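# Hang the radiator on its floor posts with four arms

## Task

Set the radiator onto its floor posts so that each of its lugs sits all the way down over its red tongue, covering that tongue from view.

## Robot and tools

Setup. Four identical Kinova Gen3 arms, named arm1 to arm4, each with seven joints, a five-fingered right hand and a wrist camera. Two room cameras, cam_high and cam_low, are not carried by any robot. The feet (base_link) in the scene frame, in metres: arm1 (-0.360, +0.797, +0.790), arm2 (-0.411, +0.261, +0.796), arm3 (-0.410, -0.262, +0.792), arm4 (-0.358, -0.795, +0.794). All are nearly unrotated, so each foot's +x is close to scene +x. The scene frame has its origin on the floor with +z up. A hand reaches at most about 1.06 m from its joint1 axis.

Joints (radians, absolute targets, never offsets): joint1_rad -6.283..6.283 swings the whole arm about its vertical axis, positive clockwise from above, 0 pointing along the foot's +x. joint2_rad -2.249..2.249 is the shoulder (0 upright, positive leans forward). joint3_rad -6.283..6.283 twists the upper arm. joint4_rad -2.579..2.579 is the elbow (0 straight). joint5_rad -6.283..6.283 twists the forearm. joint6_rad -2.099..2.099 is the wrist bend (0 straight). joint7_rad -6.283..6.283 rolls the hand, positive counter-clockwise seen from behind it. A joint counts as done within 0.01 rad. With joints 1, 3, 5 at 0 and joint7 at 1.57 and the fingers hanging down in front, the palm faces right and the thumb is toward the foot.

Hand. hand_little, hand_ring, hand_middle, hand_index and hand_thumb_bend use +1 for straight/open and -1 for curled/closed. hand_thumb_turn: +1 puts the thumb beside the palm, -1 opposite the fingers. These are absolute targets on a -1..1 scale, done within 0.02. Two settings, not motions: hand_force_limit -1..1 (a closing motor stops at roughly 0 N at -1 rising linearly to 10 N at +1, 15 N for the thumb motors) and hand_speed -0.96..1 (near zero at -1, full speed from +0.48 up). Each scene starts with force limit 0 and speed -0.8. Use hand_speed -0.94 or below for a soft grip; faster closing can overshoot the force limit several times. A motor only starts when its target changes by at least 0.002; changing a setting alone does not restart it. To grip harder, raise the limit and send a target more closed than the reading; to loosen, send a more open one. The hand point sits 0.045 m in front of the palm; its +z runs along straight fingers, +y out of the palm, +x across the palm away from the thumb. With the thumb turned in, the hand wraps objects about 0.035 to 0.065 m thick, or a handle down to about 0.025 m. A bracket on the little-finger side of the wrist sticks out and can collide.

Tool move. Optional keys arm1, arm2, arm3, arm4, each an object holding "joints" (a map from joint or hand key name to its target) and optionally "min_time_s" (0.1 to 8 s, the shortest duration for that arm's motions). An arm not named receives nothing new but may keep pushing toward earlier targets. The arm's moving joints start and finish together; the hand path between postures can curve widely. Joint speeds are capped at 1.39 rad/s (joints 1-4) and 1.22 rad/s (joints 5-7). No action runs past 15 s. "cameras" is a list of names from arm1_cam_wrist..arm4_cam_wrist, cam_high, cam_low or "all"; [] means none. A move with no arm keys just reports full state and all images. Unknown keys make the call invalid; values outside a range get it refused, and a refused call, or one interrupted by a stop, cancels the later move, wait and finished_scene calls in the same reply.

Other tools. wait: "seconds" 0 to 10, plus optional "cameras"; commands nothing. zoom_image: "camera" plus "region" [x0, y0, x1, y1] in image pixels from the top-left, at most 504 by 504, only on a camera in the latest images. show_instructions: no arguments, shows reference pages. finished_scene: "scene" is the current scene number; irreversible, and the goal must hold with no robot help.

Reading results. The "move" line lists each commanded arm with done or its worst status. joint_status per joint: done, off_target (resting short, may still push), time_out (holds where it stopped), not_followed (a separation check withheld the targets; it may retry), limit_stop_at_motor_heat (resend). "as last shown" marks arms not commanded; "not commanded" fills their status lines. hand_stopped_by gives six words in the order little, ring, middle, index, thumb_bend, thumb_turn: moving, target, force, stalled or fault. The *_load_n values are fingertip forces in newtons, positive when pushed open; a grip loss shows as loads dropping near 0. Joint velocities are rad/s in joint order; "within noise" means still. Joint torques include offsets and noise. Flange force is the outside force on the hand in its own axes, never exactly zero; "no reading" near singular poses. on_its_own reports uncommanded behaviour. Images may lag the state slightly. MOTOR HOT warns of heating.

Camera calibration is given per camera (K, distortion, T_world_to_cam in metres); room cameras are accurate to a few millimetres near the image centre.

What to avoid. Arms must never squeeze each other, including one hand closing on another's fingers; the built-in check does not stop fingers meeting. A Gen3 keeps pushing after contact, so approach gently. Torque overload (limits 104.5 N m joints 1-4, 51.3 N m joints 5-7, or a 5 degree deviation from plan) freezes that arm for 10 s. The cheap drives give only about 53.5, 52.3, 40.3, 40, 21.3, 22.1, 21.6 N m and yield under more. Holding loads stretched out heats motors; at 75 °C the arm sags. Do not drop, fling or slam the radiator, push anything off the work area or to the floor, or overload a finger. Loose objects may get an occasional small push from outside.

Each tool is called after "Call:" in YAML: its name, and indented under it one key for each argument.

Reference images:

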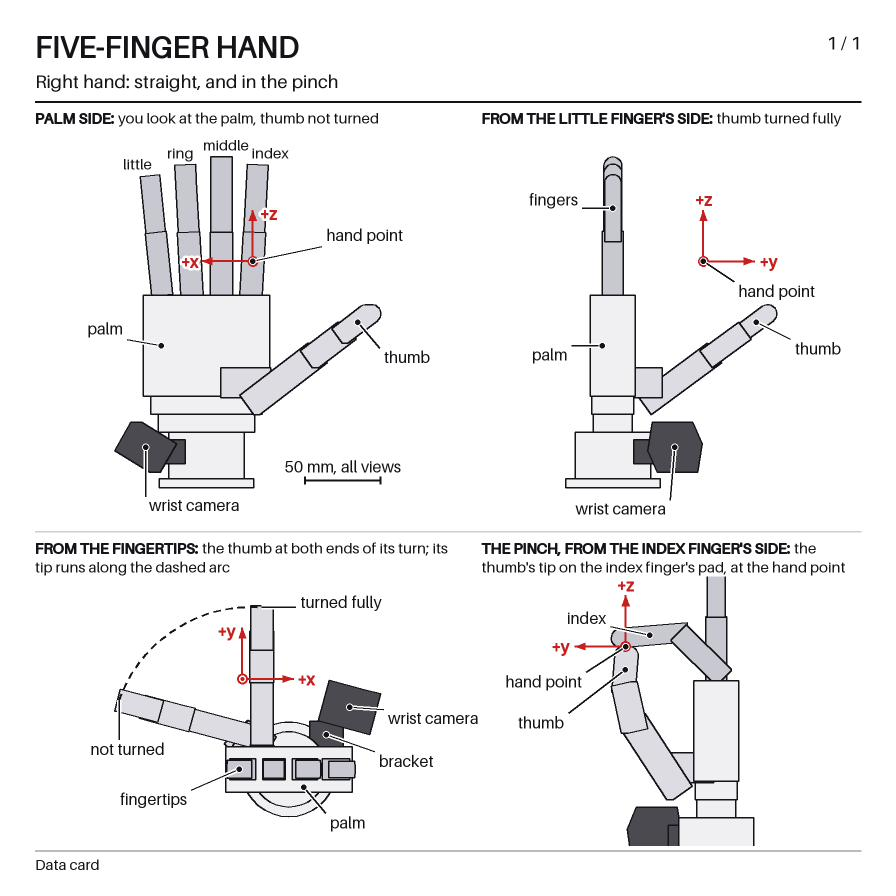

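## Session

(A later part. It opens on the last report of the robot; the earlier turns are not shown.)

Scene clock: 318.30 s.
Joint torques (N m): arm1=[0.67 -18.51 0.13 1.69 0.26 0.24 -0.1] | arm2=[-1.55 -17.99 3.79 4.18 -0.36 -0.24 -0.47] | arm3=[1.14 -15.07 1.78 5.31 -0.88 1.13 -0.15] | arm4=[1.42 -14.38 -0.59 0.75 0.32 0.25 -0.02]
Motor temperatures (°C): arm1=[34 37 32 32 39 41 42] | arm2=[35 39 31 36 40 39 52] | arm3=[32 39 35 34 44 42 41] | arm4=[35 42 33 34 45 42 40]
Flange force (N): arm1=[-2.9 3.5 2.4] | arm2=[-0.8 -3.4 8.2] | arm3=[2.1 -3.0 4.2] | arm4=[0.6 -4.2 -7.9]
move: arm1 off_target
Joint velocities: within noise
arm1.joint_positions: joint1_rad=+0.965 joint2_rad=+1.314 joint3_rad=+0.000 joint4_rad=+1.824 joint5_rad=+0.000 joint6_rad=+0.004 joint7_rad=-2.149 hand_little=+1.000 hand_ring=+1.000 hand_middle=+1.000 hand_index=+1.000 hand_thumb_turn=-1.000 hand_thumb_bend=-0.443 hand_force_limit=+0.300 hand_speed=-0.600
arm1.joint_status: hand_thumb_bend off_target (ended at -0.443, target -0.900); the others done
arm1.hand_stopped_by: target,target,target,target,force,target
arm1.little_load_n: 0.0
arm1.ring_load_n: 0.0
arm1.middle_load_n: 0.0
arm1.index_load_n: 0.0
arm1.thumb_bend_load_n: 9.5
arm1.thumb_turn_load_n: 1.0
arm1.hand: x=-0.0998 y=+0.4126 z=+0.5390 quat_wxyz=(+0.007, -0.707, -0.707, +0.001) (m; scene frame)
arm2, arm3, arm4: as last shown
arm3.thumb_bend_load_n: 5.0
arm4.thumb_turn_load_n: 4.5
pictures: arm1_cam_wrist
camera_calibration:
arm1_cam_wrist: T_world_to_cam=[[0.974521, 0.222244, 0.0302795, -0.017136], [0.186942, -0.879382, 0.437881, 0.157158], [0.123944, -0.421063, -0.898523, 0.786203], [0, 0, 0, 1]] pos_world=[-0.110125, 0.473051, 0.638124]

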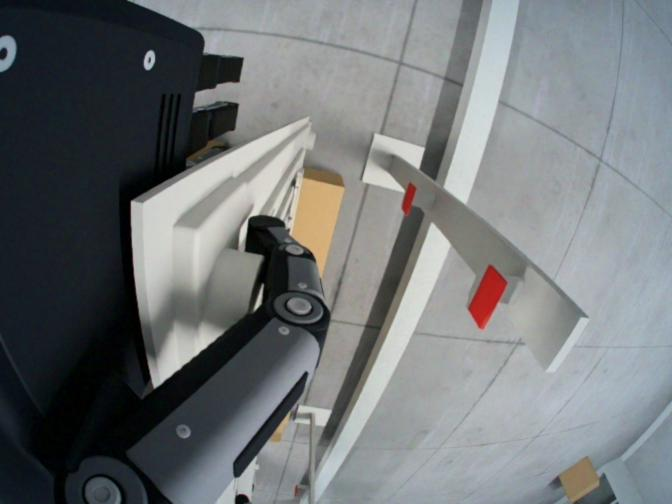

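Call:
move:
  arm1: {"joints":{"joint2_rad":1.2989,"joint4_rad":1.8330,"joint6_rad":0.0097},"min_time_s":2}

Call:
move:
  arm1: {"joints":{"joint2_rad":1.2845,"joint4_rad":1.8420,"joint6_rad":0.0151},"min_time_s":2}
  cameras: ["arm1_cam_wrist","cam_low"]

Scene clock: 321.33 s.
Joint torques (N m): arm1=[0.68 -32.65 0.3 1.17 0.32 -0.34 -0.02] | arm2=[-2.41 -13.68 1.72 3.1 0.2 0.37 -0.45] | arm3=[0.41 -15.3 0.23 5.04 -0.36 0.96 -0.11] | arm4=[0.88 -18.41 -0.75 0.21 0.49 -0.18 0.14]
Motor temperatures (°C): arm1=[34 38 32 32 39 41 42] | arm2=[35 39 30 36 40 39 52] | arm3=[32 39 35 34 44 42 41] | arm4=[35 42 33 34 45 42 40]
Flange force (N): arm1=[-3.4 4.0 35.9] | arm2=[-4.2 -2.9 -4.9] | arm3=[-0.6 -2.8 4.1] | arm4=[-1.5 -4.4 0.9]
move: arm1 done
Joint velocities: within noise
arm1.joint_positions: joint1_rad=+0.965 joint2_rad=+1.299 joint3_rad=+0.000 joint4_rad=+1.833 joint5_rad=+0.000 joint6_rad=+0.010 joint7_rad=-2.149 hand_little=+1.000 hand_ring=+1.000 hand_middle=+1.000 hand_index=+1.000 hand_thumb_turn=-1.000 hand_thumb_bend=-0.439 hand_force_limit=+0.300 hand_speed=-0.600
arm1.joint_status: all done
arm1.hand_stopped_by: target,target,target,target,force,target
arm1.little_load_n: 0.0
arm1.ring_load_n: 0.0
arm1.middle_load_n: 0.0
arm1.index_load_n: 0.0
arm1.thumb_bend_load_n: 24.5
arm1.thumb_turn_load_n: 2.5
arm1.hand: x=-0.0997 y=+0.4124 z=+0.5451 quat_wxyz=(+0.007, -0.707, -0.707, +0.001) (m; scene frame)
arm2, arm3, arm4: as last shown
arm2.thumb_bend_load_n: 14.5
arm3.thumb_turn_load_n: 1.0
pictures: none

Scene clock: 323.63 s.
Joint torques (N m): arm1=[0.45 -34.87 -0.1 2.78 0.32 0.29 -0.03] | arm2=[-2.57 -11.97 0.91 1.7 0.19 0.31 -0.71] | arm3=[0.36 -15.58 0.29 5.14 -0.37 0.96 -0.11] | arm4=[0.9 -18.85 -0.47 0.47 0.52 -0.15 0.24]
Motor temperatures (°C): arm1=[34 38 32 32 39 41 42] | arm2=[35 39 30 36 40 39 52] | arm3=[32 39 35 34 44 42 41] | arm4=[35 42 33 34 45 42 40]
Flange force (N): arm1=[-6.9 5.3 44.6] | arm2=[-5.5 -3.9 -12.3] | arm3=[-0.6 -2.9 5.1] | arm4=[-1.0 -4.4 2.5]
move: arm1 done
Joint velocities: within noise
arm1.joint_positions: joint1_rad=+0.965 joint2_rad=+1.285 joint3_rad=+0.000 joint4_rad=+1.842 joint5_rad=+0.000 joint6_rad=+0.015 joint7_rad=-2.149 hand_little=+1.000 hand_ring=+1.000 hand_middle=+1.000 hand_index=+1.000 hand_thumb_turn=-1.000 hand_thumb_bend=-0.437 hand_force_limit=+0.300 hand_speed=-0.600
arm1.joint_status: all done
arm1.hand_stopped_by: target,target,target,target,force,target
arm1.little_load_n: 0.0
arm1.ring_load_n: 0.0
arm1.middle_load_n: 0.0
arm1.index_load_n: 0.0
arm1.thumb_bend_load_n: 36.0
arm1.thumb_turn_load_n: 3.0
arm1.hand: x=-0.0996 y=+0.4124 z=+0.5509 quat_wxyz=(+0.007, -0.707, -0.707, +0.001) (m; scene frame)
arm2, arm3, arm4: as last shown
arm2.thumb_bend_load_n: 11.5
arm4.little_load_n: 0.5
arm4.thumb_bend_load_n: 3.0
arm4.thumb_turn_load_n: 2.5
pictures: arm1_cam_wrist, cam_low
camera_calibration:
arm1_cam_wrist: T_world_to_cam=[[0.97453, 0.222211, 0.0302129, -0.0175865], [0.186953, -0.879428, 0.437785, 0.151819], [0.123851, -0.420986, -0.898572, 0.796771], [0, 0, 0, 1]] pos_world=[-0.109925, 0.472851, 0.650023]

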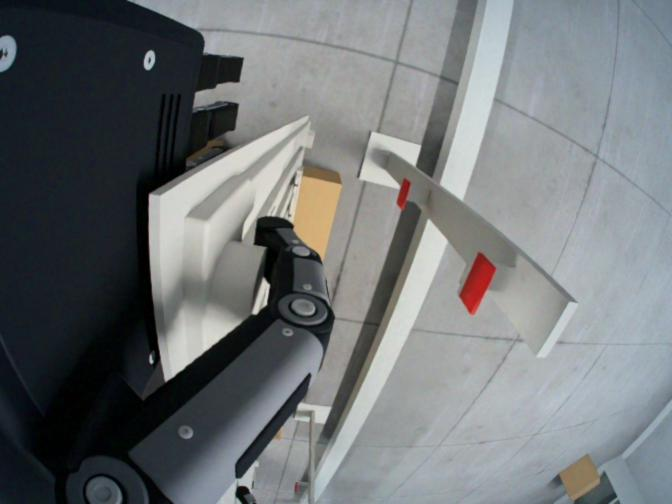

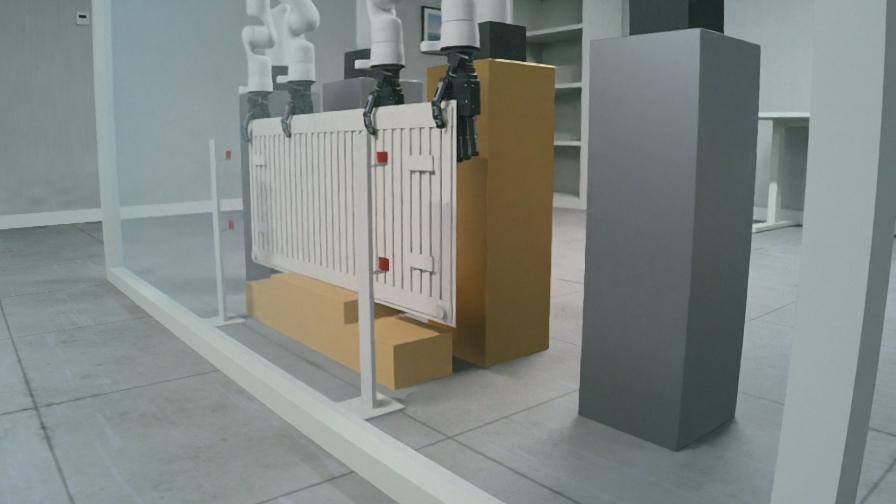

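Call:
move:
  arm1: {"joints":{"joint2_rad":1.3137,"joint4_rad":1.8237,"joint6_rad":0.0042},"min_time_s":2}
  arm4: {"joints":{"joint2_rad":1.3535,"joint4_rad":1.9630,"joint6_rad":-0.1750},"min_time_s":2}

Call:
move:
  arm1: {"joints":{"hand_thumb_bend":-0.92,"hand_force_limit":1.0,"hand_speed":-0.6}}
  arm4: {"joints":{"hand_thumb_bend":-0.92,"hand_force_limit":1.0,"hand_speed":-0.6}}
  cameras: ["arm1_cam_wrist","arm4_cam_wrist"]

Scene clock: 326.83 s.
Joint torques (N m): arm1=[1.12 -17.57 0.61 1.9 0.15 0.35 -0.26] | arm2=[-1.9 -18.8 3.3 3.96 -0.23 -0.54 -0.42] | arm3=[1.2 -14.6 1.77 5.63 -0.86 1.37 -0.16] | arm4=[1.82 -17.71 0.64 0.86 0.23 0.06 0.04]
Motor temperatures (°C): arm1=[34 38 32 32 39 41 42] | arm2=[35 39 30 36 40 39 52] | arm3=[32 39 35 34 44 42 41] | arm4=[35 42 33 34 45 42 40]
Flange force (N): arm1=[-2.8 4.3 0.5] | arm2=[-1.8 -4.1 9.6] | arm3=[2.4 -2.5 3.7] | arm4=[0.9 -5.5 0.8]
move: arm1 done; arm4 done
Joint velocities: within noise
arm1.joint_positions: joint1_rad=+0.965 joint2_rad=+1.314 joint3_rad=+0.000 joint4_rad=+1.824 joint5_rad=+0.000 joint6_rad=+0.004 joint7_rad=-2.149 hand_little=+1.000 hand_ring=+1.000 hand_middle=+1.000 hand_index=+1.000 hand_thumb_turn=-1.000 hand_thumb_bend=-0.441 hand_force_limit=+0.300 hand_speed=-0.600
arm1.joint_status: all done
arm1.hand_stopped_by: target,target,target,target,force,target
arm1.little_load_n: 0.0
arm1.ring_load_n: 0.0
arm1.middle_load_n: 0.0
arm1.index_load_n: 0.0
arm1.thumb_bend_load_n: 9.0
arm1.thumb_turn_load_n: 0.5
arm1.hand: x=-0.0998 y=+0.4126 z=+0.5390 quat_wxyz=(+0.007, -0.707, -0.707, +0.001) (m; scene frame)
arm2, arm3: as last shown
arm2.ring_load_n: -0.5
arm2.thumb_bend_load_n: 14.5
arm2.hand: x=-0.0968 y=+0.1607 z=+0.5388 quat_wxyz=(+0.005, -0.707, -0.707, -0.003) (m; scene frame)
arm3.thumb_bend_load_n: 5.5
arm3.thumb_turn_load_n: 0.0
arm4.joint_positions: joint1_rad=-1.077 joint2_rad=+1.353 joint3_rad=+0.000 joint4_rad=+1.963 joint5_rad=+0.000 joint6_rad=-0.175 joint7_rad=-4.173 hand_little=+1.000 hand_ring=+1.000 hand_middle=+1.000 hand_index=+1.000 hand_thumb_turn=-1.000 hand_thumb_bend=-0.374 hand_force_limit=-0.400 hand_speed=-0.600
arm4.joint_status: all done
arm4.hand_stopped_by: target,target,target,target,force,target
arm4.little_load_n: 0.0
arm4.ring_load_n: 0.0
arm4.middle_load_n: 0.0
arm4.index_load_n: 0.0
arm4.thumb_bend_load_n: 0.0
arm4.thumb_turn_load_n: 0.0
arm4.hand: x=-0.0928 y=-0.5331 z=+0.5390 quat_wxyz=(-0.001, -0.707, -0.707, -0.001) (m; scene frame)
pictures: none

Scene clock: 327.47 s.
Joint torques (N m): arm1=[1.04 -17.76 0.55 1.72 0.09 0.33 -0.25] | arm2=[-1.84 -18.89 3.38 3.92 -0.23 -0.55 -0.4] | arm3=[1.21 -14.63 1.76 5.68 -0.87 1.36 -0.2] | arm4=[1.44 -18.1 -0.76 1.71 0.05 0.54 -0.33]
Motor temperatures (°C): arm1=[34 38 32 32 39 41 42] | arm2=[35 39 30 36 40 39 52] | arm3=[32 39 35 34 44 42 41] | arm4=[35 42 33 34 45 42 40]
Flange force (N): arm1=[-2.5 3.8 0.7] | arm2=[-1.5 -4.2 9.8] | arm3=[2.3 -2.4 3.9] | arm4=[0.4 -3.3 3.6]
move: arm1 off_target; arm4 off_target
Joint velocities: within noise
arm1.joint_positions: joint1_rad=+0.965 joint2_rad=+1.314 joint3_rad=+0.000 joint4_rad=+1.824 joint5_rad=+0.000 joint6_rad=+0.004 joint7_rad=-2.149 hand_little=+1.000 hand_ring=+1.000 hand_middle=+1.000 hand_index=+1.000 hand_thumb_turn=-1.000 hand_thumb_bend=-0.469 hand_force_limit=+1.000 hand_speed=-0.600
arm1.joint_status: hand_thumb_bend off_target (ended at -0.469, target -0.920); the others done
arm1.hand_stopped_by: target,target,target,target,force,target
arm1.little_load_n: 0.0
arm1.ring_load_n: 0.0
arm1.middle_load_n: 0.0
arm1.index_load_n: 0.0
arm1.thumb_bend_load_n: 16.5
arm1.thumb_turn_load_n: 1.5
arm1.hand: x=-0.0998 y=+0.4126 z=+0.5390 quat_wxyz=(+0.007, -0.707, -0.707, +0.001) (m; scene frame)
arm2, arm3: as last shown
arm2.ring_load_n: 0.0
arm2.thumb_turn_load_n: 0.0
arm3.thumb_turn_load_n: 0.5
arm4.joint_positions: joint1_rad=-1.077 joint2_rad=+1.353 joint3_rad=+0.000 joint4_rad=+1.963 joint5_rad=+0.000 joint6_rad=-0.175 joint7_rad=-4.173 hand_little=+1.000 hand_ring=+1.000 hand_middle=+1.000 hand_index=+1.000 hand_thumb_turn=-1.000 hand_thumb_bend=-0.494 hand_force_limit=+1.000 hand_speed=-0.600
arm4.joint_status: hand_thumb_bend off_target (ended at -0.494, target -0.920); the others done
arm4.hand_stopped_by: target,target,target,target,force,target
arm4.little_load_n: 0.0
arm4.ring_load_n: 0.0
arm4.middle_load_n: 0.0
arm4.index_load_n: 0.0
arm4.thumb_bend_load_n: 14.0
arm4.thumb_turn_load_n: 2.5
arm4.hand: x=-0.0928 y=-0.5331 z=+0.5390 quat_wxyz=(-0.001, -0.707, -0.707, -0.001) (m; scene frame)
pictures: arm1_cam_wrist, arm4_cam_wrist
camera_calibration:
arm1_cam_wrist: T_world_to_cam=[[0.974521, 0.222244, 0.0302795, -0.017136], [0.186942, -0.879382, 0.437881, 0.157158], [0.123944, -0.421063, -0.898523, 0.786203], [0, 0, 0, 1]] pos_world=[-0.110125, 0.473051, 0.638124]
arm4_cam_wrist: T_world_to_cam=[[0.967829, 0.251477, -0.00819006, 0.237187], [0.231043, -0.875357, 0.424698, -0.660436], [0.0996325, -0.412927, -0.905298, 0.394687], [0, 0, 0, 1]] pos_world=[-0.116291, -0.474787, 0.639738]

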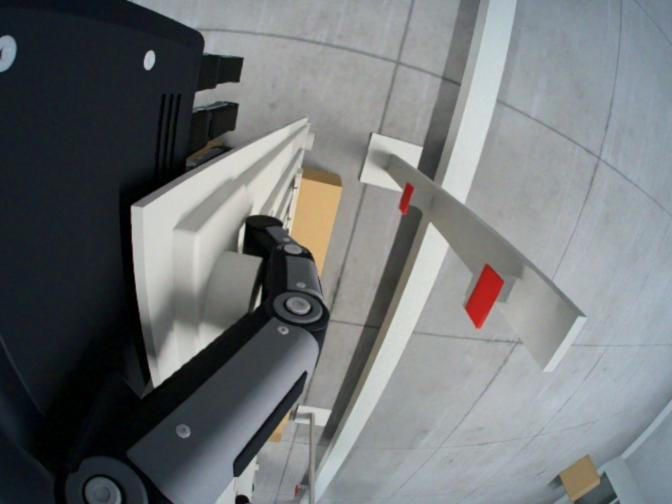

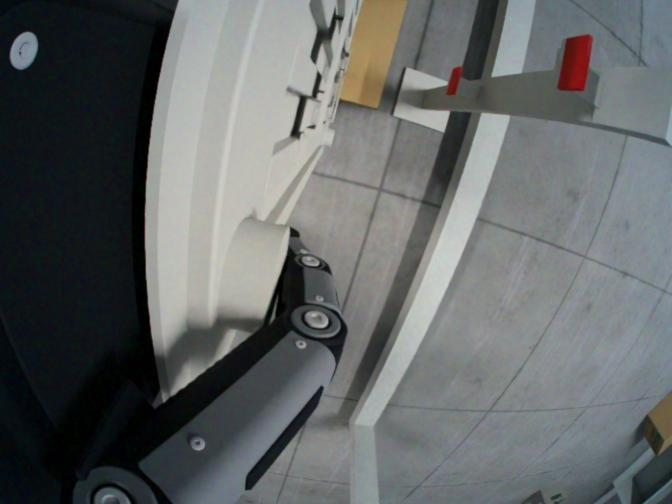

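Call:
move:
  arm2: {"joints":{"hand_thumb_bend":-0.93,"hand_force_limit":1.0,"hand_speed":-0.6,"hand_little":0.87,"hand_ring":0.87,"hand_middle":0.87,"hand_index":0.87}}
  arm3: {"joints":{"hand_thumb_bend":-0.93,"hand_force_limit":1.0,"hand_speed":-0.6,"hand_little":0.87,"hand_ring":0.87,"hand_middle":0.87,"hand_index":0.87}}

Call:
move:
  arm2: {"joints":{"hand_force_limit":0.6,"hand_speed":-0.9,"hand_little":-0.2,"hand_ring":-0.2,"hand_middle":-0.2,"hand_index":-0.2}}
  arm3: {"joints":{"hand_force_limit":0.6,"hand_speed":-0.9,"hand_little":-0.2,"hand_ring":-0.2,"hand_middle":-0.2,"hand_index":-0.2}}

Call:
move:
  arm2: {"joints":{"hand_force_limit":1.0,"hand_speed":-0.9,"hand_little":-0.3,"hand_ring":-0.3,"hand_middle":-0.3,"hand_index":-0.3}}
  arm3: {"joints":{"hand_force_limit":1.0,"hand_speed":-0.9,"hand_little":-0.3,"hand_ring":-0.3,"hand_middle":-0.3,"hand_index":-0.3}}

Scene clock: 328.70 s.
Joint torques (N m): arm1=[0.51 -17.72 -0.14 0.6 0.14 -0.16 -0.26] | arm2=[-1.87 -18.72 3.39 4.24 -0.2 -0.37 -0.36] | arm3=[1.07 -14.96 1.45 7.7 -0.88 1.86 -0.29] | arm4=[1.68 -18.26 -0.2 1.05 0.11 0.27 -0.22]
Motor temperatures (°C): arm1=[34 38 32 32 39 41 42] | arm2=[35 39 30 36 40 39 52] | arm3=[32 39 35 34 44 42 41] | arm4=[35 42 33 34 45 42 40]
Flange force (N): arm1=[-1.4 1.8 -1.6] | arm2=[-1.6 -3.9 10.1] | arm3=[1.8 0.2 9.2] | arm4=[0.1 -4.8 2.7]
move: arm2 off_target; arm3 off_target
Joint velocities: within noise
arm1, arm4: as last shown
arm1.thumb_bend_load_n: 17.0
arm2.joint_positions: joint1_rad=+0.178 joint2_rad=+1.436 joint3_rad=+0.000 joint4_rad=+2.215 joint5_rad=+0.000 joint6_rad=-0.509 joint7_rad=-2.959 hand_little=+0.870 hand_ring=+0.870 hand_middle=+0.870 hand_index=+0.870 hand_thumb_turn=-1.000 hand_thumb_bend=-0.493 hand_force_limit=+1.000 hand_speed=-0.600
arm2.joint_status: hand_thumb_bend off_target (ended at -0.493, target -0.930); the others done
arm2.hand_stopped_by: target,target,target,target,force,target
arm2.little_load_n: 0.0
arm2.ring_load_n: 0.0
arm2.middle_load_n: 0.0
arm2.index_load_n: 0.0
arm2.thumb_bend_load_n: 17.5
arm2.thumb_turn_load_n: 0.5
arm2.hand: x=-0.0967 y=+0.1607 z=+0.5388 quat_wxyz=(+0.005, -0.707, -0.707, -0.003) (m; scene frame)
arm3.joint_positions: joint1_rad=-0.166 joint2_rad=+1.446 joint3_rad=+0.000 joint4_rad=+2.242 joint5_rad=+0.000 joint6_rad=-0.547 joint7_rad=-3.371 hand_little=+0.870 hand_ring=+0.870 hand_middle=+0.872 hand_index=+0.870 hand_thumb_turn=-1.000 hand_thumb_bend=-0.529 hand_force_limit=+1.000 hand_speed=-0.600
arm3.joint_status: hand_thumb_bend off_target (ended at -0.529, target -0.930); the others done
arm3.hand_stopped_by: target,target,target,target,force,target
arm3.little_load_n: 0.0
arm3.ring_load_n: 0.0
arm3.middle_load_n: 6.5
arm3.index_load_n: 0.0
arm3.thumb_bend_load_n: 16.5
arm3.thumb_turn_load_n: 2.0
arm3.hand: x=-0.0961 y=-0.2594 z=+0.5389 quat_wxyz=(-0.001, -0.707, -0.707, -0.001) (m; scene frame)
pictures: none

Scene clock: 332.70 s.
Joint torques (N m): arm1=[0.29 -18.79 -0.46 0.42 0.11 -0.26 -0.27] | arm2=[-1.94 -18.62 1.59 5.45 -0.03 -0.46 -0.88] | arm3=[1.25 -18.93 1.35 5.74 -0.98 0.03 -0.45] | arm4=[1.68 -18.01 0.18 -0.07 0.41 -0.14 0.15]
Motor temperatures (°C): arm1=[34 38 32 32 39 41 42] | arm2=[35 39 30 36 40 39 52] | arm3=[32 39 35 34 44 42 41] | arm4=[35 42 33 34 45 42 40]
Flange force (N): arm1=[-1.5 1.2 0.6] | arm2=[-4.7 -0.9 12.3] | arm3=[1.2 -3.4 14.5] | arm4=[-0.9 -6.7 -0.3]
move: arm2 off_target; arm3 off_target
Joint velocities: within noise
arm1, arm4: as last shown
arm2.joint_positions: joint1_rad=+0.178 joint2_rad=+1.436 joint3_rad=+0.000 joint4_rad=+2.215 joint5_rad=+0.000 joint6_rad=-0.509 joint7_rad=-2.959 hand_little=+0.808 hand_ring=+0.836 hand_middle=+0.780 hand_index=+0.845 hand_thumb_turn=-1.000 hand_thumb_bend=-0.493 hand_force_limit=+0.600 hand_speed=-0.900
arm2.joint_status: hand_little off_target (ended at +0.808, target -0.200); hand_ring off_target (ended at +0.836, target -0.200); hand_middle off_target (ended at +0.780, target -0.200); hand_index off_target (ended at +0.845, target -0.200); the others done
arm2.hand_stopped_by: force,force,force,force,force,target
arm2.little_load_n: 5.5
arm2.ring_load_n: 5.0
arm2.middle_load_n: 8.0
arm2.index_load_n: 1.5
arm2.thumb_bend_load_n: 19.5
arm2.thumb_turn_load_n: 0.5
arm2.hand: x=-0.0967 y=+0.1607 z=+0.5388 quat_wxyz=(+0.005, -0.707, -0.707, -0.003) (m; scene frame)
arm3.joint_positions: joint1_rad=-0.166 joint2_rad=+1.446 joint3_rad=+0.000 joint4_rad=+2.242 joint5_rad=+0.000 joint6_rad=-0.547 joint7_rad=-3.371 hand_little=+0.817 hand_ring=+0.771 hand_middle=+0.865 hand_index=+0.854 hand_thumb_turn=-1.000 hand_thumb_bend=-0.529 hand_force_limit=+0.600 hand_speed=-0.900
arm3.joint_status: hand_little off_target (ended at +0.817, target -0.200); hand_ring off_target (ended at +0.771, target -0.200); hand_middle off_target (ended at +0.865, target -0.200); hand_index off_target (ended at +0.854, target -0.200); the others done
arm3.hand_stopped_by: force,force,force,force,force,target
arm3.little_load_n: 7.0
arm3.ring_load_n: 10.0
arm3.middle_load_n: 1.5
arm3.index_load_n: 2.5
arm3.thumb_bend_load_n: 21.0
arm3.thumb_turn_load_n: 2.5
arm3.hand: x=-0.0961 y=-0.2594 z=+0.5389 quat_wxyz=(-0.001, -0.707, -0.707, -0.001) (m; scene frame)
arm4.thumb_bend_load_n: 14.5
pictures: none

Scene clock: 333.23 s.
Joint torques (N m): arm1=[0.18 -19.14 -0.6 0.26 0.1 -0.35 -0.25] | arm2=[-2.05 -20.81 0.77 3.46 0.13 -1.91 -1.02] | arm3=[1.06 -19.55 1.64 6.66 -0.98 0.07 -0.27] | arm4=[1.91 -17.82 0.56 -0.33 0.41 -0.19 0.16]
Motor temperatures (°C): arm1=[34 38 32 32 39 41 42] | arm2=[35 39 30 36 40 39 52] | arm3=[32 39 35 34 44 42 41] | arm4=[35 42 33 34 45 42 40]
Flange force (N): arm1=[-1.5 0.9 1.1] | arm2=[-5.1 -3.4 13.1] | arm3=[1.3 -2.3 18.1] | arm4=[-1.0 -7.6 -1.3]
move: arm2 off_target; arm3 off_target
Joint velocities: within noise
arm1, arm4: as last shown
arm2.joint_positions: joint1_rad=+0.178 joint2_rad=+1.436 joint3_rad=+0.000 joint4_rad=+2.215 joint5_rad=+0.000 joint6_rad=-0.509 joint7_rad=-2.959 hand_little=+0.791 hand_ring=+0.820 hand_middle=+0.773 hand_index=+0.820 hand_thumb_turn=-1.000 hand_thumb_bend=-0.492 hand_force_limit=+1.000 hand_speed=-0.900
arm2.joint_status: hand_little off_target (ended at +0.791, target -0.300); hand_ring off_target (ended at +0.820, target -0.300); hand_middle off_target (ended at +0.773, target -0.300); hand_index off_target (ended at +0.820, target -0.300); the others done
arm2.hand_stopped_by: force,force,force,force,force,target
arm2.little_load_n: 9.0
arm2.ring_load_n: 9.0
arm2.middle_load_n: 6.0
arm2.index_load_n: 13.5
arm2.thumb_bend_load_n: 23.0
arm2.thumb_turn_load_n: 1.0
arm2.hand: x=-0.0968 y=+0.1607 z=+0.5388 quat_wxyz=(+0.005, -0.707, -0.707, -0.003) (m; scene frame)
arm3.joint_positions: joint1_rad=-0.166 joint2_rad=+1.446 joint3_rad=+0.000 joint4_rad=+2.242 joint5_rad=+0.000 joint6_rad=-0.547 joint7_rad=-3.371 hand_little=+0.800 hand_ring=+0.770 hand_middle=+0.832 hand_index=+0.829 hand_thumb_turn=-1.000 hand_thumb_bend=-0.527 hand_force_limit=+1.000 hand_speed=-0.900
arm3.joint_status: hand_little off_target (ended at +0.800, target -0.300); hand_ring off_target (ended at +0.770, target -0.300); hand_middle off_target (ended at +0.832, target -0.300); hand_index off_target (ended at +0.829, target -0.300); the others done
arm3.hand_stopped_by: force,force,force,force,force,target
arm3.little_load_n: 4.5
arm3.ring_load_n: 0.0
arm3.middle_load_n: 13.5
arm3.index_load_n: 9.0
arm3.thumb_bend_load_n: 30.0
arm3.thumb_turn_load_n: 4.0
arm3.hand: x=-0.0961 y=-0.2594 z=+0.5389 quat_wxyz=(-0.001, -0.707, -0.707, -0.001) (m; scene frame)
arm4.thumb_bend_load_n: 15.0
pictures: none

Call:
move:
  arm1: {"joints":{"joint2_rad":1.3015,"joint4_rad":1.8314,"joint6_rad":0.0087},"min_time_s":1.5}
  arm4: {"joints":{"joint2_rad":1.3422,"joint4_rad":1.9710,"joint6_rad":-0.1716},"min_time_s":1.5}

Scene clock: 337.00 s.
Joint torques (N m): arm1=[0.58 -35.39 0.14 1.4 0.23 -0.3 -0.12] | arm2=[-1.6 -18.4 2.05 1.88 -0.3 -1.89 -0.99] | arm3=[1.02 -18.61 1.83 5.69 -1.02 0.03 -0.22] | arm4=[2.4 -32.36 3.16 2.51 0.27 -0.11 0.36]
Motor temperatures (°C): arm1=[34 38 32 32 39 41 42] | arm2=[35 40 30 36 40 39 52] | arm3=[32 39 35 34 44 42 41] | arm4=[35 42 33 34 45 42 40]
Flange force (N): arm1=[-4.2 3.9 43.1] | arm2=[-3.1 -3.6 3.6] | arm3=[1.3 -3.0 13.6] | arm4=[1.4 -8.2 40.9]
move: arm1 done; arm4 done
Joint velocities: within noise
arm1.joint_positions: joint1_rad=+0.965 joint2_rad=+1.302 joint3_rad=+0.000 joint4_rad=+1.831 joint5_rad=+0.000 joint6_rad=+0.009 joint7_rad=-2.149 hand_little=+1.000 hand_ring=+1.000 hand_middle=+1.000 hand_index=+1.000 hand_thumb_turn=-1.000 hand_thumb_bend=-0.466 hand_force_limit=+1.000 hand_speed=-0.600
arm1.joint_status: all done
arm1.hand_stopped_by: target,target,target,target,force,target
arm1.little_load_n: 0.0
arm1.ring_load_n: 0.0
arm1.middle_load_n: 0.0
arm1.index_load_n: 0.0
arm1.thumb_bend_load_n: 30.0
arm1.thumb_turn_load_n: 3.0
arm1.hand: x=-0.0997 y=+0.4125 z=+0.5440 quat_wxyz=(+0.007, -0.707, -0.707, +0.001) (m; scene frame)
arm2, arm3: as last shown
arm2.joint_positions: joint1_rad=+0.178 joint2_rad=+1.436 joint3_rad=+0.000 joint4_rad=+2.215 joint5_rad=+0.000 joint6_rad=-0.509 joint7_rad=-2.959 hand_little=+0.791 hand_ring=+0.820 hand_middle=+0.773 hand_index=+0.821 hand_thumb_turn=-1.000 hand_thumb_bend=-0.492 hand_force_limit=+1.000 hand_speed=-0.900
arm2.little_load_n: 7.5
arm2.ring_load_n: 8.0
arm2.middle_load_n: 5.0
arm2.index_load_n: 12.5
arm2.thumb_bend_load_n: 21.5
arm2.hand: x=-0.0967 y=+0.1607 z=+0.5388 quat_wxyz=(+0.005, -0.707, -0.707, -0.003) (m; scene frame)
arm3.joint_positions: joint1_rad=-0.166 joint2_rad=+1.446 joint3_rad=+0.000 joint4_rad=+2.242 joint5_rad=+0.000 joint6_rad=-0.547 joint7_rad=-3.371 hand_little=+0.800 hand_ring=+0.770 hand_middle=+0.833 hand_index=+0.829 hand_thumb_turn=-1.000 hand_thumb_bend=-0.527 hand_force_limit=+1.000 hand_speed=-0.900
arm3.little_load_n: 2.5
arm3.middle_load_n: 12.0
arm3.thumb_bend_load_n: 26.0
arm3.thumb_turn_load_n: 3.5
arm4.joint_positions: joint1_rad=-1.077 joint2_rad=+1.342 joint3_rad=+0.000 joint4_rad=+1.971 joint5_rad=+0.000 joint6_rad=-0.172 joint7_rad=-4.173 hand_little=+1.000 hand_ring=+1.000 hand_middle=+1.000 hand_index=+1.000 hand_thumb_turn=-1.000 hand_thumb_bend=-0.492 hand_force_limit=+1.000 hand_speed=-0.600
arm4.joint_status: all done
arm4.hand_stopped_by: target,target,target,target,force,target
arm4.little_load_n: 0.0
arm4.ring_load_n: 0.0
arm4.middle_load_n: 0.0
arm4.index_load_n: 0.0
arm4.thumb_bend_load_n: 19.5
arm4.thumb_turn_load_n: 5.0
arm4.hand: x=-0.0929 y=-0.5331 z=+0.5434 quat_wxyz=(-0.001, -0.707, -0.707, -0.001) (m; scene frame)
pictures: none

Call:
move:
  arm1: {"joints":{"joint2_rad":1.2275,"joint4_rad":1.8757,"joint6_rad":0.0384},"min_time_s":3}
  arm4: {"joints":{"joint2_rad":1.2649,"joint4_rad":2.0206,"joint6_rad":-0.1439},"min_time_s":3}
  arm2: {"joints":{"joint2_rad":1.3498,"joint4_rad":2.2771,"joint6_rad":-0.4853},"min_time_s":3}
  arm3: {"joints":{"joint2_rad":1.3596,"joint4_rad":2.3060,"joint6_rad":-0.5240},"min_time_s":3}
  cameras: ["arm1_cam_wrist","arm4_cam_wrist","cam_low"]

Scene clock: 340.90 s.
Joint torques (N m): arm1=[0.45 -28.49 -0.08 0.07 0.21 -0.48 -0.11] | arm2=[-1.36 -21.35 3.95 5.41 -0.53 -0.84 -0.66] | arm3=[0.3 -23.56 0.8 8.62 -0.63 -0.05 -0.16] | arm4=[1.69 -25.52 1.32 0.74 0.45 -0.2 0.32]
Motor temperatures (°C): arm1=[34 38 32 32 39 41 42] | arm2=[35 40 30 36 40 39 52] | arm3=[32 39 35 34 44 42 41] | arm4=[35 43 33 34 45 42 40]
Flange force (N): arm1=[-2.3 2.5 24.7] | arm2=[-1.3 -2.4 20.1] | arm3=[-1.2 -2.1 33.8] | arm4=[-0.3 -6.9 21.8]
move: arm1 done; arm2 done; arm3 done; arm4 done
Joint velocities: within noise
arm1.joint_positions: joint1_rad=+0.965 joint2_rad=+1.228 joint3_rad=+0.000 joint4_rad=+1.876 joint5_rad=+0.000 joint6_rad=+0.038 joint7_rad=-2.149 hand_little=+1.000 hand_ring=+1.000 hand_middle=+1.000 hand_index=+1.000 hand_thumb_turn=-1.000 hand_thumb_bend=-0.466 hand_force_limit=+1.000 hand_speed=-0.600
arm1.joint_status: all done
arm1.hand_stopped_by: target,target,target,target,force,target
arm1.little_load_n: 0.0
arm1.ring_load_n: 0.0
arm1.middle_load_n: -0.5
arm1.index_load_n: 0.0
arm1.thumb_bend_load_n: 31.5
arm1.thumb_turn_load_n: 2.5
arm1.hand: x=-0.0994 y=+0.4122 z=+0.5739 quat_wxyz=(+0.007, -0.707, -0.707, +0.001) (m; scene frame)
arm2.joint_positions: joint1_rad=+0.178 joint2_rad=+1.350 joint3_rad=+0.000 joint4_rad=+2.277 joint5_rad=+0.000 joint6_rad=-0.485 joint7_rad=-2.959 hand_little=+0.791 hand_ring=+0.820 hand_middle=+0.773 hand_index=+0.821 hand_thumb_turn=-1.000 hand_thumb_bend=-0.492 hand_force_limit=+1.000 hand_speed=-0.900
arm2.joint_status: all done
arm2.hand_stopped_by: force,force,force,force,force,target
arm2.little_load_n: 2.5
arm2.ring_load_n: 4.0
arm2.middle_load_n: 1.5
arm2.index_load_n: 8.5
arm2.thumb_bend_load_n: 23.5
arm2.thumb_turn_load_n: 1.0
arm2.hand: x=-0.0966 y=+0.1603 z=+0.5708 quat_wxyz=(+0.005, -0.707, -0.707, -0.003) (m; scene frame)
arm3.joint_positions: joint1_rad=-0.166 joint2_rad=+1.360 joint3_rad=+0.000 joint4_rad=+2.306 joint5_rad=+0.000 joint6_rad=-0.524 joint7_rad=-3.371 hand_little=+0.800 hand_ring=+0.770 hand_middle=+0.832 hand_index=+0.829 hand_thumb_turn=-1.000 hand_thumb_bend=-0.527 hand_force_limit=+1.000 hand_speed=-0.900
arm3.joint_status: all done
arm3.hand_stopped_by: force,force,force,force,force,target
arm3.little_load_n: 1.5
arm3.ring_load_n: 0.0
arm3.middle_load_n: 10.5
arm3.index_load_n: 7.5
arm3.thumb_bend_load_n: 31.0
arm3.thumb_turn_load_n: 3.5
arm3.hand: x=-0.0961 y=-0.2594 z=+0.5710 quat_wxyz=(-0.001, -0.707, -0.707, -0.001) (m; scene frame)
arm4.joint_positions: joint1_rad=-1.077 joint2_rad=+1.265 joint3_rad=+0.000 joint4_rad=+2.021 joint5_rad=+0.000 joint6_rad=-0.144 joint7_rad=-4.173 hand_little=+1.000 hand_ring=+1.000 hand_middle=+1.000 hand_index=+1.000 hand_thumb_turn=-1.000 hand_thumb_bend=-0.492 hand_force_limit=+1.000 hand_speed=-0.600
arm4.joint_status: all done
arm4.hand_stopped_by: target,target,target,target,force,target
arm4.little_load_n: 0.0
arm4.ring_load_n: 0.0
arm4.middle_load_n: 0.0
arm4.index_load_n: 0.0
arm4.thumb_bend_load_n: 21.0
arm4.thumb_turn_load_n: 5.0
arm4.hand: x=-0.0929 y=-0.5332 z=+0.5734 quat_wxyz=(-0.001, -0.707, -0.707, -0.001) (m; scene frame)
pictures: arm1_cam_wrist, arm4_cam_wrist, cam_low
camera_calibration:
arm1_cam_wrist: T_world_to_cam=[[0.974521, 0.222244, 0.0302795, -0.0184937], [0.186942, -0.879382, 0.437881, 0.141449], [0.123944, -0.421063, -0.898523, 0.817343], [0, 0, 0, 1]] pos_world=[-0.109725, 0.472651, 0.673024]
arm4_cam_wrist: T_world_to_cam=[[0.967839, 0.251436, -0.00827967, 0.237608], [0.231041, -0.87535, 0.424714, -0.67503], [0.0995408, -0.412968, -0.90529, 0.425804], [0, 0, 0, 1]] pos_world=[-0.116391, -0.474787, 0.674138]

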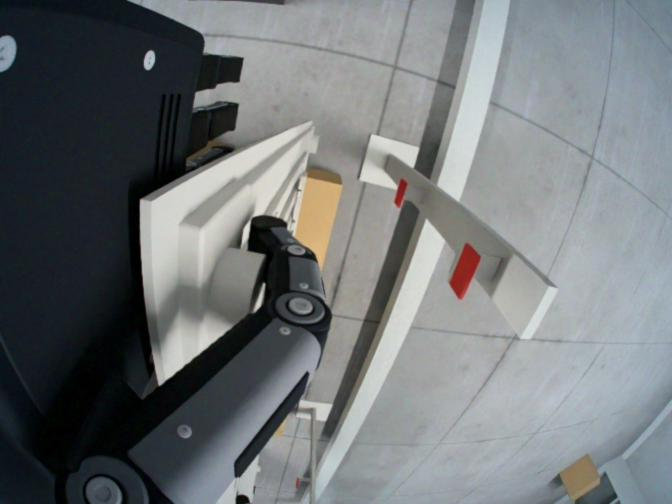

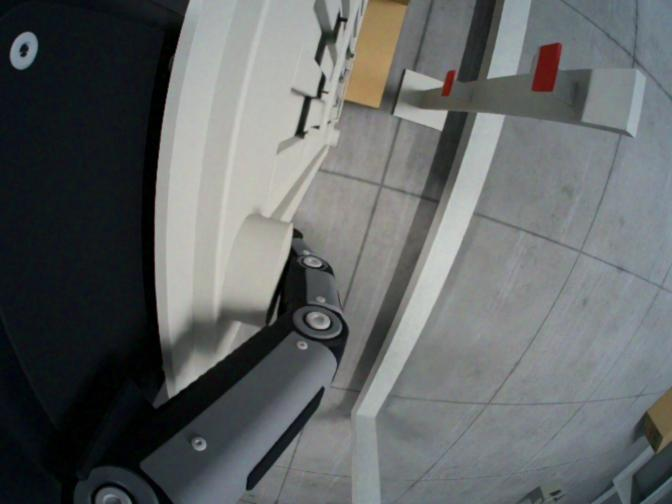

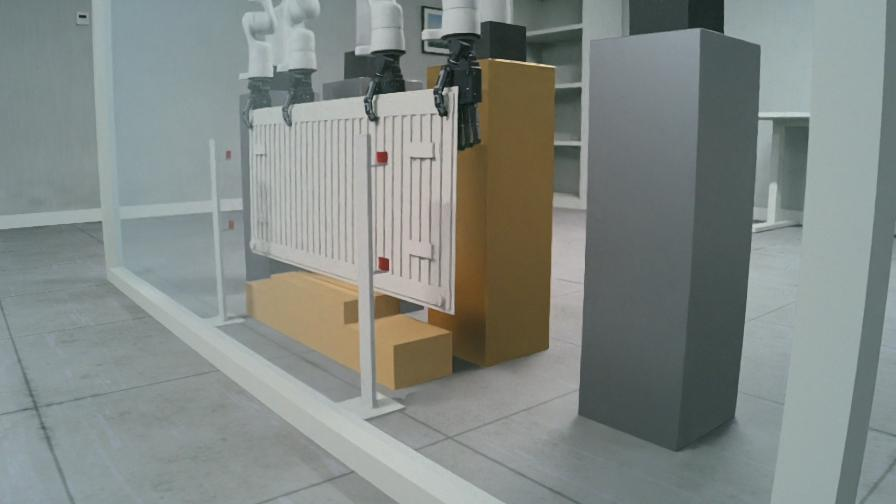

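Call:
move:
  arm1: {"joints":{"joint2_rad":1.1521,"joint4_rad":1.9133,"joint6_rad":0.0762},"min_time_s":3}
  arm4: {"joints":{"joint2_rad":1.1854,"joint4_rad":2.0638,"joint6_rad":-0.1075},"min_time_s":3}
  arm2: {"joints":{"joint2_rad":1.2643,"joint4_rad":2.3293,"joint6_rad":-0.4520},"min_time_s":3}
  arm3: {"joints":{"joint2_rad":1.2767,"joint4_rad":2.3572,"joint6_rad":-0.4923},"min_time_s":3}
  cameras: ["all"]

Call:
zoom_image:
  camera: "cam_low"
  region: [340, 60, 480, 330]

Call:
zoom_image:
  camera: "cam_low"
  region: [190, 60, 340, 330]

Scene clock: 345.23 s.
Joint torques (N m): arm1=[0.68 -30.86 0.33 0.08 0.26 -0.33 -0.07] | arm2=[-1.09 -22.16 4.92 4.03 -0.7 -1.29 -0.53] | arm3=[0.46 -17.2 0.71 4.28 -0.58 -0.04 -0.12] | arm4=[0.96 -31.47 0.6 0.69 0.52 -0.18 0.35]
Motor temperatures (°C): arm1=[34 39 32 32 39 41 42] | arm2=[35 40 30 36 40 39 52] | arm3=[32 40 35 34 44 42 41] | arm4=[35 43 33 34 45 42 40]
Flange force (N): arm1=[-3.8 4.1 31.9] | arm2=[0.5 -4.2 21.1] | arm3=[-0.4 -3.0 9.3] | arm4=[-1.6 -5.5 39.3]
move: arm1 done; arm2 done; arm3 done; arm4 done
Joint velocities: within noise
arm1.joint_positions: joint1_rad=+0.965 joint2_rad=+1.152 joint3_rad=+0.000 joint4_rad=+1.913 joint5_rad=+0.000 joint6_rad=+0.076 joint7_rad=-2.149 hand_little=+1.000 hand_ring=+1.000 hand_middle=+1.000 hand_index=+1.000 hand_thumb_turn=-1.000 hand_thumb_bend=-0.466 hand_force_limit=+1.000 hand_speed=-0.600
arm1.joint_status: all done
arm1.hand_stopped_by: target,target,target,target,force,target
arm1.little_load_n: 0.0
arm1.ring_load_n: 0.0
arm1.middle_load_n: 0.0
arm1.index_load_n: 0.0
arm1.thumb_bend_load_n: 31.0
arm1.thumb_turn_load_n: 2.0
arm1.hand: x=-0.0990 y=+0.4119 z=+0.6040 quat_wxyz=(+0.007, -0.707, -0.707, +0.001) (m; scene frame)
arm2.joint_positions: joint1_rad=+0.178 joint2_rad=+1.264 joint3_rad=+0.000 joint4_rad=+2.329 joint5_rad=+0.000 joint6_rad=-0.452 joint7_rad=-2.959 hand_little=+0.791 hand_ring=+0.820 hand_middle=+0.773 hand_index=+0.821 hand_thumb_turn=-1.000 hand_thumb_bend=-0.492 hand_force_limit=+1.000 hand_speed=-0.900
arm2.joint_status: all done
arm2.hand_stopped_by: force,force,force,force,force,target
arm2.little_load_n: 1.0
arm2.ring_load_n: 3.0
arm2.middle_load_n: 1.0
arm2.index_load_n: 8.0
arm2.thumb_bend_load_n: 23.5
arm2.thumb_turn_load_n: 1.0
arm2.hand: x=-0.0966 y=+0.1600 z=+0.6008 quat_wxyz=(+0.005, -0.707, -0.707, -0.003) (m; scene frame)
arm3.joint_positions: joint1_rad=-0.166 joint2_rad=+1.277 joint3_rad=+0.000 joint4_rad=+2.357 joint5_rad=+0.000 joint6_rad=-0.492 joint7_rad=-3.371 hand_little=+0.800 hand_ring=+0.770 hand_middle=+0.832 hand_index=+0.829 hand_thumb_turn=-1.000 hand_thumb_bend=-0.527 hand_force_limit=+1.000 hand_speed=-0.900
arm3.joint_status: all done
arm3.hand_stopped_by: force,force,force,force,force,target
arm3.little_load_n: 0.5
arm3.ring_load_n: 0.0
arm3.middle_load_n: 9.5
arm3.index_load_n: 7.0
arm3.thumb_bend_load_n: 30.0
arm3.thumb_turn_load_n: 4.0
arm3.hand: x=-0.0962 y=-0.2594 z=+0.6000 quat_wxyz=(-0.001, -0.707, -0.707, -0.001) (m; scene frame)
arm4.joint_positions: joint1_rad=-1.077 joint2_rad=+1.185 joint3_rad=+0.000 joint4_rad=+2.064 joint5_rad=+0.000 joint6_rad=-0.108 joint7_rad=-4.173 hand_little=+1.000 hand_ring=+1.000 hand_middle=+1.000 hand_index=+1.000 hand_thumb_turn=-1.000 hand_thumb_bend=-0.492 hand_force_limit=+1.000 hand_speed=-0.600
arm4.joint_status: all done
arm4.hand_stopped_by: target,target,target,target,force,target
arm4.little_load_n: 0.0
arm4.ring_load_n: 0.0
arm4.middle_load_n: 0.0
arm4.index_load_n: 0.0
arm4.thumb_bend_load_n: 21.0
arm4.thumb_turn_load_n: 5.0
arm4.hand: x=-0.0930 y=-0.5332 z=+0.6035 quat_wxyz=(-0.001, -0.707, -0.707, -0.001) (m; scene frame)
pictures: arm1_cam_wrist, arm2_cam_wrist, arm3_cam_wrist, arm4_cam_wrist, cam_high, cam_low
camera_calibration:
arm1_cam_wrist: T_world_to_cam=[[0.974521, 0.222244, 0.0302795, -0.0197282], [0.186942, -0.879382, 0.437881, 0.12793], [0.123944, -0.421063, -0.898523, 0.844213], [0, 0, 0, 1]] pos_world=[-0.109325, 0.472351, 0.703124]
arm2_cam_wrist: T_world_to_cam=[[0.957357, 0.287135, 0.0319579, 0.0248704], [0.24317, -0.86058, 0.447516, -0.0939587], [0.156, -0.420661, -0.893705, 0.738806], [0, 0, 0, 1]] pos_world=[-0.116215, 0.222787, 0.701528]
arm3_cam_wrist: T_world_to_cam=[[0.977457, 0.205386, 0.0489226, 0.116838], [0.169631, -0.901912, 0.397215, -0.437267], [0.125706, -0.379962, -0.916421, 0.578692], [0, 0, 0, 1]] pos_world=[-0.112775, -0.198492, 0.698298]
arm4_cam_wrist: T_world_to_cam=[[0.967836, 0.251446, -0.00831165, 0.238005], [0.231056, -0.875308, 0.424794, -0.68787], [0.0995376, -0.413051, -0.905252, 0.452866], [0, 0, 0, 1]] pos_world=[-0.116491, -0.474887, 0.704138]

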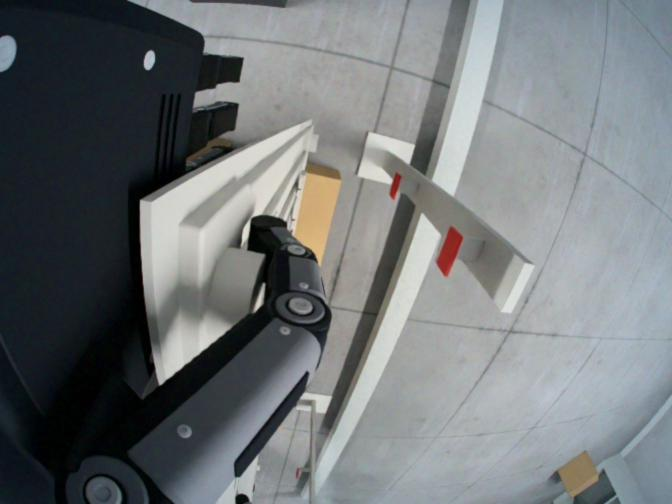

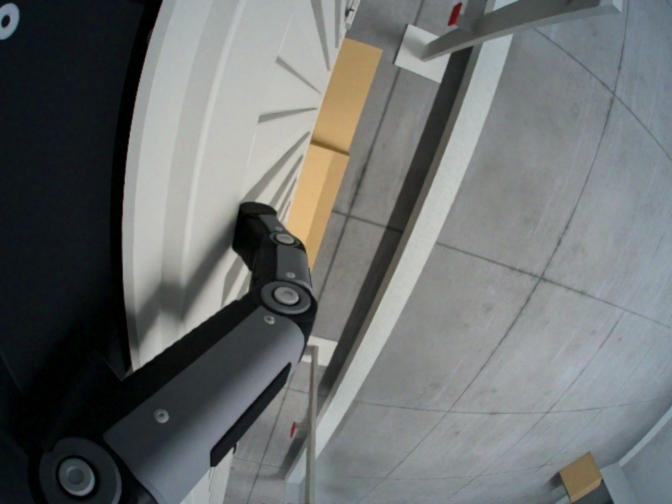

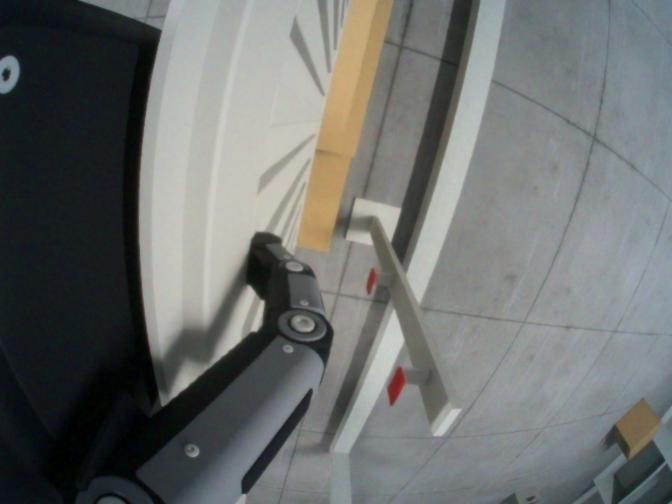

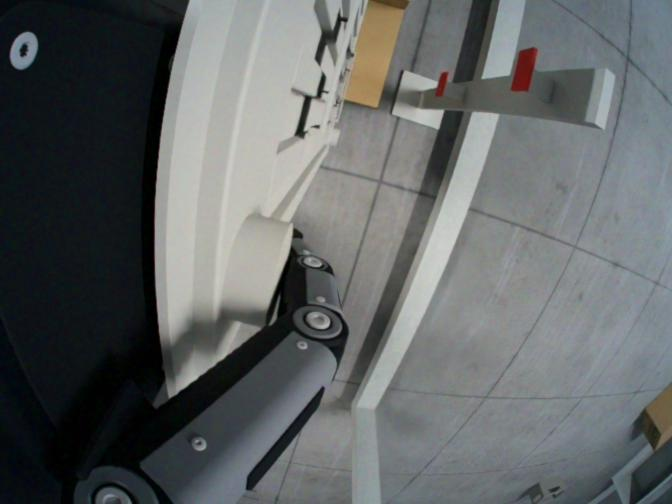

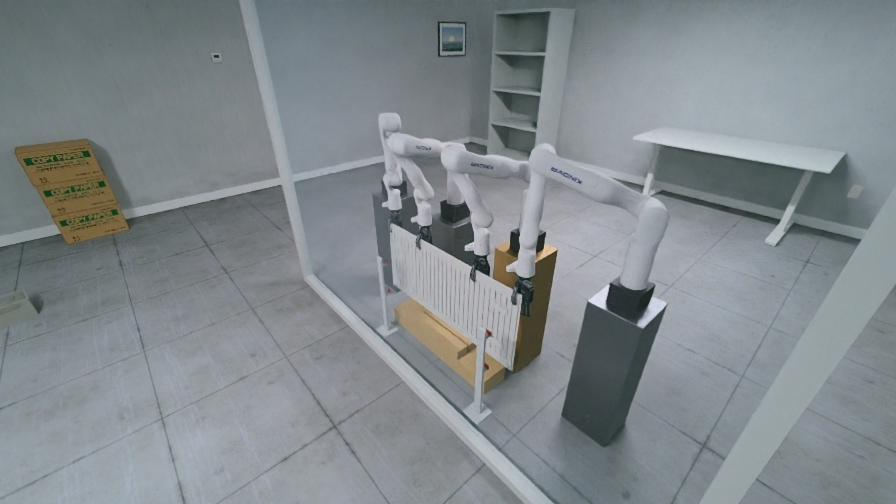

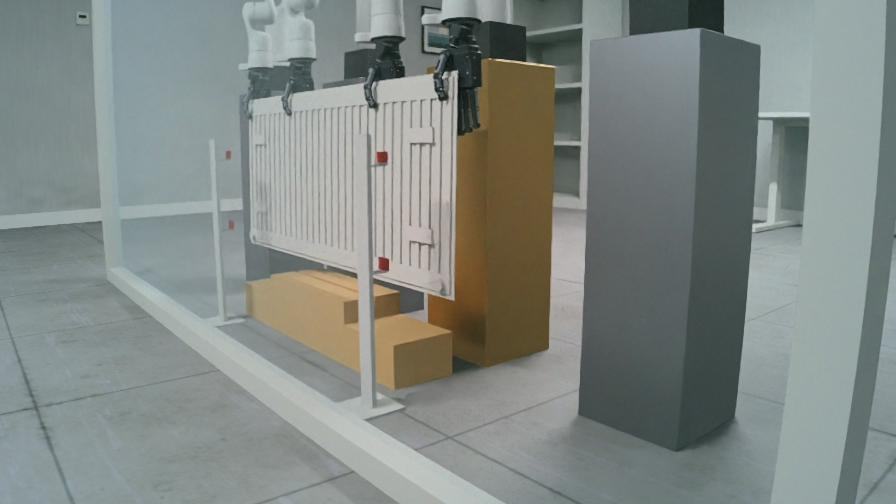

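Scaled by 1.867 from the camera's 896x504 image, which has a finer 1280x720 frame.

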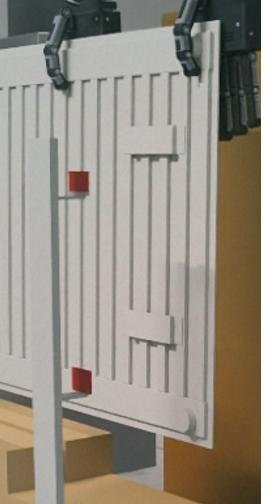

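Scaled by 1.867 from the camera's 896x504 image, which has a finer 1280x720 frame.

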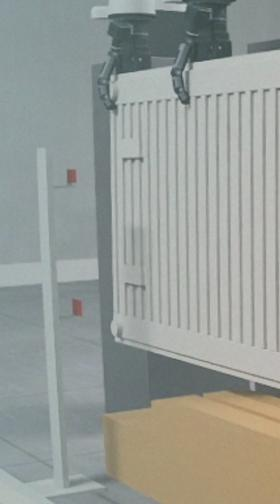

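Call:
zoom_image:
  camera: "arm4_cam_wrist"
  region: [230, 0, 430, 150]

Call:
zoom_image:
  camera: "arm1_cam_wrist"
  region: [200, 90, 500, 320]

Call:
zoom_image:
  camera: "arm2_cam_wrist"
  region: [300, 0, 500, 150]

Scaled by 2.520 from the camera's 672x504 image, which has a finer 960x720 frame.

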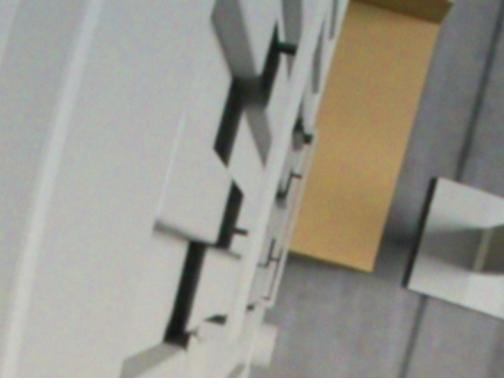

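Scaled by 1.680 from the camera's 672x504 image, which has a finer 960x720 frame.

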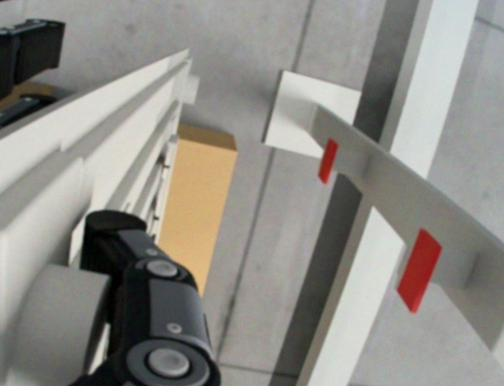

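Scaled by 2.520 from the camera's 672x504 image, which has a finer 960x720 frame.

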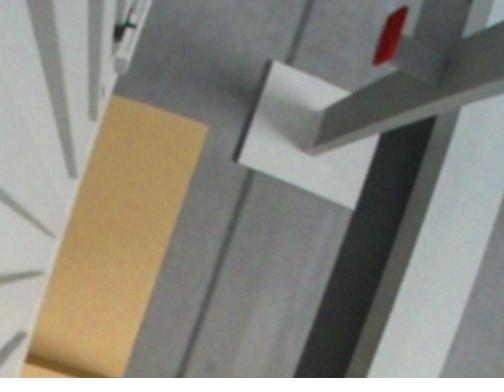

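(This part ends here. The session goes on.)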